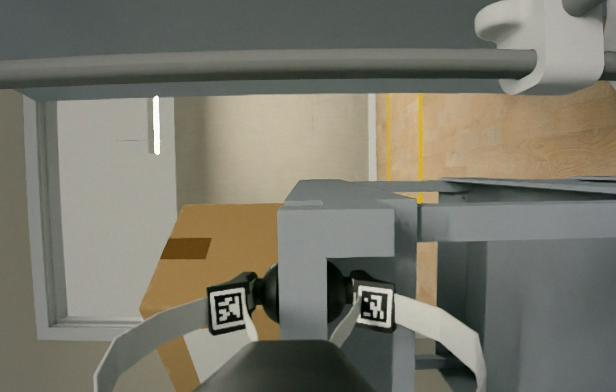

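Emit:
move(blocking=false, r2={"joints": {"gripper_m": 0.14}}, cameras=[])

Emit:
wait(seconds=1.5, cameras=[])

Emit:
move(blocking=false, r2={"base": {"translate_m": -0.15}}, cameras=[])

Emit:
wait(seconds=1.5, cameras=[])

Emit:
move(blocking=false, r2={"base": {"rotate_rad": 0.13}, "joints": {"wrist_roll_rad": 0, "lift_m": 0.694}}, cameras=[])

Emit:
wait(seconds=1.5, cameras=[])

Emit:
move(blocking=false, r2={"base": {"strafe_m": 0.1}}, cameras=[])

Emit:
wait(seconds=1.5, cameras=["r2_wrist_camera"])

Scene clock: 803.80 s.
move: r2 moving
r1: as last shown
r1.turned_by_imu: -0.002
r1.base_tilt: forward=-1.5 right=+1.3
r1.lidar_m: 4.82 2.65 1.98 1.92 0.25 0.25 0.52 0.42 0.31 0.26 0.32 0.46
r1.motor_effort: lift_m=+19(19) arm_m=+5(5) wheel_0=-1(1) wheel_1=+1(1) wheel_2=+0(0)
r1.servo_current: wrist_yaw_rad=52(59) wrist_pitch_rad=46(46) wrist_roll_rad=65(65) gripper_m=39(46)
r1.wrist_depth_mm: 136 138 - 484 281 195 - / 113 139 - 488 281 196 - / 117 139 267 496 283 188 - / 137 160 - 496 286 189 - / 1921 - - 449 285 190 158 / 1182 1182 194 449 191 190 - / 842 741 759 143 268 172 -
r2.base_odometry: x=-1.208 y=-2.207 heading=-2.152
r2.turned_by_wheels: +0.000
r2.turned_by_imu: +0.004
r2.base_tilt: forward=-0.7 right=+0.1
r2.lidar_m: 0.55 0.58 2.47 2.37 2.50 3.43 4.01 3.37 2.48 2.38 2.48 0.82
r2.base_status: not commanded
r2.joint_positions: lift_m=+0.684 arm_m=+0.132 wrist_yaw_rad=+0.004 wrist_pitch_rad=+0.005 wrist_roll_rad=+1.566 gripper_m=+0.002
r2.joint_status: gripper_m moving
r2.measured_speeds: translate_m=+0.000 strafe_m=+0.000 rotate_rad=+0.000 lift_m=+0.000 arm_m=+0.000 wrist_yaw_rad=+0.000 wrist_pitch_rad=-0.001 wrist_roll_rad=+0.000
r2.motor_effort: lift_m=+19(19) arm_m=+4(4) wheel_0=+0(1) wheel_1=-3(3) wheel_2=+4(5)
r2.servo_current: wrist_yaw_rad=46(59) wrist_pitch_rad=39(52) wrist_roll_rad=39(59) gripper_m=78(150)
r2.hand_pose: x=+0.5916 y=-0.0862 z=+0.8605 quat_wxyz=(+0.709, +0.705, +0.003, +0.000) (m; r2's base frame)
r2.wrist_depth_mm: - - - - - - - / 627 647 621 627 634 627 1078 / 1661 - - - - 1661 1182 / 1618 - - 621 263 263 262 / - - 574 196 257 831 - / - - 189 198 181 - - / - - 554 - 262 - -
pictures: none
No camera images: "cameras" was empty.

Scene clock: 805.30 s.
earlier move: r2 moving
r1.base_odometry: x=-1.697 y=+1.622 heading=+2.896
r1.turned_by_wheels: +0.000
r1.turned_by_imu: +0.000
r1.base_tilt: forward=-1.6 right=+1.3
r1.lidar_m: 4.82 2.66 1.97 1.93 0.25 0.25 0.51 0.44 0.29 0.28 0.29 0.46
r1.base_status: not commanded
r1.joint_positions: lift_m=+0.127 arm_m=+0.000 wrist_yaw_rad=+3.092 wrist_pitch_rad=+0.002 wrist_roll_rad=+0.000 gripper_m=+0.056
r1.joint_status: not commanded
r1.measured_speeds: all 0
r1.motor_effort: lift_m=+19(19) arm_m=+5(5) wheel_0=-1(1) wheel_1=+1(1) wheel_2=+0(0)
r1.servo_current: wrist_yaw_rad=65(65) wrist_pitch_rad=39(52) wrist_roll_rad=52(65) gripper_m=33(46)
r1.hand_pose: x=-0.1129 y=+0.1017 z=+0.3046 quat_wxyz=(+0.025, -0.001, +0.000, +1.000) (m; r1's base frame)
r1.wrist_depth_mm: 136 138 - 484 279 195 - / 112 139 - 488 282 197 - / 117 140 265 484 282 188 - / 137 160 - 496 285 189 - / 1921 - - 449 286 190 158 / 1182 1205 194 449 191 190 - / 854 759 759 143 267 172 -
r2.base_odometry: x=-1.208 y=-2.207 heading=-2.152
r2.turned_by_wheels: +0.000
r2.turned_by_imu: +0.000
r2.base_tilt: forward=-0.7 right=+0.0
r2.lidar_m: 0.55 0.57 2.45 2.38 2.49 3.43 4.00 3.33 2.46 2.37 2.48 0.82
r2.base_status: not commanded
r2.joint_positions: lift_m=+0.684 arm_m=+0.132 wrist_yaw_rad=+0.003 wrist_pitch_rad=+0.005 wrist_roll_rad=+1.566 gripper_m=+0.137
r2.joint_status: gripper_m moving
r2.measured_speeds: all 0
r2.motor_effort: lift_m=+19(19) arm_m=+4(4) wheel_0=+0(1) wheel_1=-3(4) wheel_2=+4(5)
r2.servo_current: wrist_yaw_rad=52(59) wrist_pitch_rad=46(52) wrist_roll_rad=46(59) gripper_m=72(150)
r2.hand_pose: x=+0.5915 y=-0.0865 z=+0.8606 quat_wxyz=(+0.709, +0.705, +0.003, -0.001) (m; r2's base frame)
r2.wrist_depth_mm: - - - - - - - / 621 621 627 627 627 627 - / 1618 - - - - 1708 1182 / 1618 - - 347 - 274 564 / 1576 - 580 203 263 268 - / - - 504 204 212 183 - / - - 539 - - - -
wait: 1.50 s; no rest
pictures: none
No camera images: "cameras" was empty.

Scene clock: 805.80 s.
earlier move: r2 done
move: r2 moving
r1: as last shown
r1.lidar_m: 4.81 2.67 1.97 1.91 0.25 0.25 0.53 0.42 0.30 0.28 0.33 0.45
r1.motor_effort: lift_m=+19(19) arm_m=+5(5) wheel_0=-1(1) wheel_1=+0(1) wheel_2=+0(0)
r1.servo_current: wrist_yaw_rad=52(78) wrist_pitch_rad=39(46) wrist_roll_rad=59(59) gripper_m=33(46)
r1.wrist_depth_mm: 136 138 - 477 279 196 - / 112 139 - 484 281 196 - / 117 139 266 488 282 189 - / 137 160 - 496 285 189 - / 1983 - - 445 285 190 158 / 1229 1160 194 449 191 190 - / 842 750 759 143 267 172 -
r2.base_odometry: x=-1.190 y=-2.181 heading=-2.152
r2.turned_by_wheels: +0.000
r2.turned_by_imu: +0.000
r2.base_tilt: forward=-0.7 right=+0.1
r2.lidar_m: 0.59 0.60 2.45 2.38 2.47 3.44 3.95 3.32 2.46 2.35 2.47 0.85
r2.base_status: translate_m moving
r2.joint_positions: lift_m=+0.684 arm_m=+0.132 wrist_yaw_rad=+0.003 wrist_pitch_rad=+0.005 wrist_roll_rad=+1.566 gripper_m=+0.140
r2.joint_status: all done
r2.measured_speeds: translate_m=-0.121 strafe_m=+0.001 rotate_rad=+0.001 lift_m=+0.000 arm_m=+0.000 wrist_yaw_rad=+0.000 wrist_pitch_rad=+0.000 wrist_roll_rad=+0.000
r2.motor_effort: lift_m=+19(19) arm_m=+4(4) wheel_0=-5(9) wheel_1=-8(8) wheel_2=+12(13)
r2.servo_current: wrist_yaw_rad=59(59) wrist_pitch_rad=46(52) wrist_roll_rad=52(52) gripper_m=59(59)
r2.hand_pose: x=+0.5915 y=-0.0865 z=+0.8606 quat_wxyz=(+0.709, +0.705, +0.003, -0.001) (m; r2's base frame)
r2.wrist_depth_mm: - - - - - - - / 647 661 661 683 683 647 - / 1661 - - - - 1708 1182 / - - - 676 - 298 298 / - - 597 233 293 300 - / 1618 - 535 234 211 187 - / - - 580 - - - -
pictures: none
No camera images: "cameras" was empty.

Scene clock: 807.13 s.
earlier move: r2 done
r1.base_odometry: x=-1.697 y=+1.622 heading=+2.896
r1.turned_by_wheels: +0.000
r1.turned_by_imu: +0.000
r1.base_tilt: forward=-1.6 right=+1.3
r1.lidar_m: 1.04 2.63 2.00 1.92 0.25 0.25 0.53 0.44 0.30 0.29 0.31 0.49
r1.base_status: not commanded
r1.joint_positions: lift_m=+0.127 arm_m=+0.000 wrist_yaw_rad=+3.092 wrist_pitch_rad=+0.002 wrist_roll_rad=+0.000 gripper_m=+0.056
r1.joint_status: not commanded
r1.measured_speeds: all 0
r1.motor_effort: lift_m=+19(19) arm_m=+5(5) wheel_0=+0(1) wheel_1=+1(1) wheel_2=+0(0)
r1.servo_current: wrist_yaw_rad=52(78) wrist_pitch_rad=39(46) wrist_roll_rad=46(59) gripper_m=46(52)
r1.hand_pose: x=-0.1129 y=+0.1017 z=+0.3046 quat_wxyz=(+0.025, -0.001, +0.000, +1.000) (m; r1's base frame)
r1.wrist_depth_mm: 135 138 - 480 282 195 - / 112 139 - 488 281 196 - / 117 139 266 492 282 189 - / 137 160 - 496 286 189 - / 1921 - - 449 286 189 158 / 1205 1182 193 445 191 190 - / 866 759 750 143 267 173 -
r2.base_odometry: x=-1.125 y=-2.082 heading=-2.152
r2.turned_by_wheels: +0.000
r2.turned_by_imu: +0.000
r2.base_tilt: forward=-0.7 right=+0.0
r2.lidar_m: 0.68 0.76 2.46 2.38 2.48 3.46 3.84 3.31 2.45 2.35 2.47 0.95
r2.base_status: done
r2.joint_positions: lift_m=+0.684 arm_m=+0.132 wrist_yaw_rad=+0.003 wrist_pitch_rad=+0.005 wrist_roll_rad=+1.566 gripper_m=+0.140
r2.joint_status: all done
r2.measured_speeds: all 0
r2.motor_effort: lift_m=+19(19) arm_m=+4(4) wheel_0=-3(9) wheel_1=-2(8) wheel_2=+1(13)
r2.servo_current: wrist_yaw_rad=46(59) wrist_pitch_rad=46(52) wrist_roll_rad=52(59) gripper_m=46(59)
r2.hand_pose: x=+0.5915 y=-0.0866 z=+0.8606 quat_wxyz=(+0.709, +0.705, +0.003, -0.001) (m; r2's base frame)
r2.wrist_depth_mm: - - - - - - 661 / 768 778 778 768 768 - 788 / 1708 - - - - 1708 1160 / 1708 - - 820 - 991 421 / 1756 - 741 415 1008 - 413 / 1708 - 634 355 211 185 - / - - 741 - - - -
wait: 1.33 of 1.5 s (r2 has come to rest)
pictures: none
No camera images: "cameras" was empty.

Scene clock: 807.63 s.
move: r2 moving
r1: as last shown
r1.lidar_m: 1.05 2.68 1.99 1.93 0.25 0.25 0.51 0.44 0.30 0.28 0.31 0.46
r1.motor_effort: lift_m=+19(19) arm_m=+5(5) wheel_0=-1(1) wheel_1=+1(1) wheel_2=+0(0)
r1.servo_current: wrist_yaw_rad=52(52) wrist_pitch_rad=46(46) wrist_roll_rad=59(59) gripper_m=39(46)
r1.wrist_depth_mm: 136 138 - 480 279 195 - / 113 138 - 488 281 197 - / 117 140 266 492 285 189 - / 137 160 - 496 285 189 - / 1983 - - 449 286 190 158 / 1182 1182 194 449 191 189 - / 842 750 750 143 267 172 -
r2.base_odometry: x=-1.125 y=-2.082 heading=-2.024
r2.turned_by_wheels: +0.129
r2.turned_by_imu: +0.126
r2.base_tilt: forward=-0.6 right=+0.1
r2.lidar_m: 0.70 0.78 2.41 2.37 2.62 3.81 3.78 2.98 2.40 2.37 2.59 0.72
r2.base_status: rotate_rad moving
r2.joint_positions: lift_m=+0.694 arm_m=+0.132 wrist_yaw_rad=+0.003 wrist_pitch_rad=+0.005 wrist_roll_rad=+0.979 gripper_m=+0.140
r2.joint_status: lift_m moving; wrist_roll_rad moving
r2.measured_speeds: translate_m=+0.000 strafe_m=-0.001 rotate_rad=+0.046 lift_m=+0.000 arm_m=+0.000 wrist_yaw_rad=+0.000 wrist_pitch_rad=+0.000 wrist_roll_rad=-1.820
r2.motor_effort: lift_m=+23(24) arm_m=+4(4) wheel_0=-2(8) wheel_1=-3(9) wheel_2=-3(10)
r2.servo_current: wrist_yaw_rad=46(59) wrist_pitch_rad=46(46) wrist_roll_rad=72(104) gripper_m=46(59)
r2.hand_pose: x=+0.5915 y=-0.0867 z=+0.8704 quat_wxyz=(+0.883, +0.470, +0.003, +0.000) (m; r2's base frame)
r2.wrist_depth_mm: - - - - 707 - - / - - - - - 715 - / - - 732 732 329 - 750 / - - 683 647 394 394 1397 / - - 778 413 413 397 394 / - 186 196 359 192 185 - / - - - - - - 413
pictures: none
No camera images: "cameras" was empty.

Scene clock: 808.63 s.
earlier move: r2 done
r1.base_odometry: x=-1.697 y=+1.622 heading=+2.896
r1.turned_by_wheels: +0.000
r1.turned_by_imu: +0.000
r1.base_tilt: forward=-1.6 right=+1.3
r1.lidar_m: 1.06 2.64 2.00 1.91 0.25 0.25 0.52 0.44 0.29 0.28 0.30 0.45
r1.base_status: not commanded
r1.joint_positions: lift_m=+0.127 arm_m=+0.000 wrist_yaw_rad=+3.092 wrist_pitch_rad=+0.002 wrist_roll_rad=+0.000 gripper_m=+0.056
r1.joint_status: not commanded
r1.measured_speeds: all 0
r1.motor_effort: lift_m=+19(19) arm_m=+5(5) wheel_0=+0(1) wheel_1=+1(1) wheel_2=+0(0)
r1.servo_current: wrist_yaw_rad=59(65) wrist_pitch_rad=39(46) wrist_roll_rad=65(65) gripper_m=39(46)
r1.hand_pose: x=-0.1129 y=+0.1017 z=+0.3046 quat_wxyz=(+0.025, -0.001, +0.000, +1.000) (m; r1's base frame)
r1.wrist_depth_mm: 136 138 - 484 281 196 - / 113 139 - 484 282 198 - / 117 139 266 488 283 188 - / 137 160 - 496 285 190 - / 1921 - - 449 286 189 158 / 1182 1182 193 452 191 190 - / 842 759 741 143 268 172 -
r2.base_odometry: x=-1.125 y=-2.082 heading=-2.023
r2.turned_by_wheels: +0.000
r2.turned_by_imu: +0.000
r2.base_tilt: forward=-0.7 right=+0.1
r2.lidar_m: 0.70 0.79 2.38 2.37 2.62 3.75 3.77 2.95 2.38 2.37 2.62 0.71
r2.base_status: done
r2.joint_positions: lift_m=+0.694 arm_m=+0.132 wrist_yaw_rad=+0.003 wrist_pitch_rad=+0.005 wrist_roll_rad=+0.002 gripper_m=+0.140
r2.joint_status: all done
r2.measured_speeds: all 0
r2.motor_effort: lift_m=+21(24) arm_m=+4(4) wheel_0=-4(8) wheel_1=-4(9) wheel_2=-5(10)
r2.servo_current: wrist_yaw_rad=65(65) wrist_pitch_rad=39(52) wrist_roll_rad=46(104) gripper_m=52(59)
r2.hand_pose: x=+0.5915 y=-0.0867 z=+0.8704 quat_wxyz=(+1.000, +0.001, +0.003, +0.001) (m; r2's base frame)
r2.wrist_depth_mm: - - 1756 - - - - / - - 1708 - - - - / - - 759 647 788 - - / - - 768 647 741 - - / - 392 377 368 355 715 - / - 462 196 166 392 715 - / 1921 1756 - - 402 1756 -
wait: 1.00 of 1.5 s (r2 has come to rest)
pictures: none
No camera images: "cameras" was empty.

Scene clock: 809.13 s.
move: r2 moving
r1: as last shown
r1.base_tilt: forward=-1.6 right=+1.2
r1.lidar_m: 4.82 2.64 1.96 1.93 0.25 0.25 0.55 0.42 0.27 0.29 0.31 0.45
r1.servo_current: wrist_yaw_rad=52(65) wrist_pitch_rad=39(52) wrist_roll_rad=46(65) gripper_m=33(46)
r1.wrist_depth_mm: 136 138 - 484 279 195 - / 113 139 - 484 281 196 - / 117 139 267 492 283 189 - / 137 160 - 492 285 189 - / 1983 - - 445 287 190 158 / 1205 1182 193 449 191 190 - / 842 750 759 143 267 172 -
r2.base_odometry: x=-1.093 y=-2.098 heading=-2.024
r2.turned_by_wheels: +0.000
r2.turned_by_imu: +0.000
r2.base_tilt: forward=-0.7 right=+0.1
r2.lidar_m: 0.72 2.27 2.38 2.34 2.58 3.78 3.74 3.02 2.44 2.40 2.62 0.70
r2.base_status: strafe_m moving
r2.joint_positions: lift_m=+0.694 arm_m=+0.132 wrist_yaw_rad=+0.003 wrist_pitch_rad=+0.005 wrist_roll_rad=+0.002 gripper_m=+0.140
r2.joint_status: not commanded
r2.measured_speeds: translate_m=+0.001 strafe_m=+0.141 rotate_rad=-0.006 lift_m=+0.000 arm_m=+0.000 wrist_yaw_rad=+0.000 wrist_pitch_rad=+0.000 wrist_roll_rad=+0.000
r2.motor_effort: lift_m=+21(21) arm_m=+4(4) wheel_0=-11(13) wheel_1=+10(11) wheel_2=+0(4)
r2.servo_current: wrist_yaw_rad=46(59) wrist_pitch_rad=46(46) wrist_roll_rad=52(59) gripper_m=52(52)
r2.hand_pose: x=+0.5915 y=-0.0867 z=+0.8704 quat_wxyz=(+1.000, +0.001, +0.003, +0.001) (m; r2's base frame)
r2.wrist_depth_mm: - - - - - - - / - - - - - - - / - - 798 676 750 - 699 / - - 809 683 759 - 699 / - 389 379 373 351 345 - / - 201 196 165 397 188 - / 1921 1756 - - - 399 -
pictures: none
No camera images: "cameras" was empty.

Scene clock: 810.10 s.
earlier move: r2 done
r1.base_odometry: x=-1.697 y=+1.622 heading=+2.896
r1.turned_by_wheels: +0.000
r1.turned_by_imu: +0.000
r1.base_tilt: forward=-1.6 right=+1.3
r1.lidar_m: 4.81 2.65 1.98 1.92 0.25 0.25 0.53 0.44 0.29 0.28 0.29 0.45
r1.base_status: not commanded
r1.joint_positions: lift_m=+0.127 arm_m=+0.000 wrist_yaw_rad=+3.092 wrist_pitch_rad=+0.002 wrist_roll_rad=+0.000 gripper_m=+0.056
r1.joint_status: not commanded
r1.measured_speeds: all 0
r1.motor_effort: lift_m=+19(19) arm_m=+5(5) wheel_0=-1(1) wheel_1=+1(1) wheel_2=+0(0)
r1.servo_current: wrist_yaw_rad=59(65) wrist_pitch_rad=46(52) wrist_roll_rad=59(65) gripper_m=39(46)
r1.hand_pose: x=-0.1129 y=+0.1017 z=+0.3046 quat_wxyz=(+0.025, -0.001, +0.000, +1.000) (m; r1's base frame)
r1.wrist_depth_mm: 136 138 - 484 279 195 - / 113 139 - 492 282 196 - / 116 139 266 492 285 189 - / 137 160 - 496 285 190 - / 1983 - - 449 289 190 158 / 1182 1182 193 449 191 190 - / 831 741 768 143 266 172 -
r2.base_odometry: x=-1.036 y=-2.126 heading=-2.023
r2.turned_by_wheels: +0.000
r2.turned_by_imu: +0.000
r2.base_tilt: forward=-0.7 right=+0.1
r2.lidar_m: 0.71 2.28 2.32 2.28 2.49 3.79 3.76 3.12 2.49 2.47 2.62 0.73
r2.base_status: done
r2.joint_positions: lift_m=+0.694 arm_m=+0.132 wrist_yaw_rad=+0.003 wrist_pitch_rad=+0.005 wrist_roll_rad=+0.002 gripper_m=+0.140
r2.joint_status: not commanded
r2.measured_speeds: all 0
r2.motor_effort: lift_m=+21(21) arm_m=+4(4) wheel_0=-1(13) wheel_1=+1(11) wheel_2=-1(4)
r2.servo_current: wrist_yaw_rad=46(59) wrist_pitch_rad=46(46) wrist_roll_rad=52(59) gripper_m=46(59)
r2.hand_pose: x=+0.5915 y=-0.0867 z=+0.8704 quat_wxyz=(+1.000, +0.001, +0.003, +0.001) (m; r2's base frame)
r2.wrist_depth_mm: - - - - - - - / - - - - - - 699 / - - - 732 654 - 691 / - - - 750 661 - 707 / - 402 387 370 357 336 327 / - 191 196 166 198 384 384 / 1921 1661 480 - - 1661 707
wait: 0.97 of 1.5 s (r2 has come to rest)
pictures: r2_wrist_camera
Images, in order (width x height): r2_wrist_camera 616x392.

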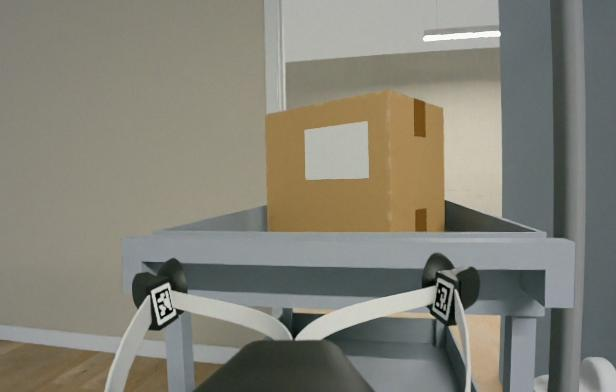

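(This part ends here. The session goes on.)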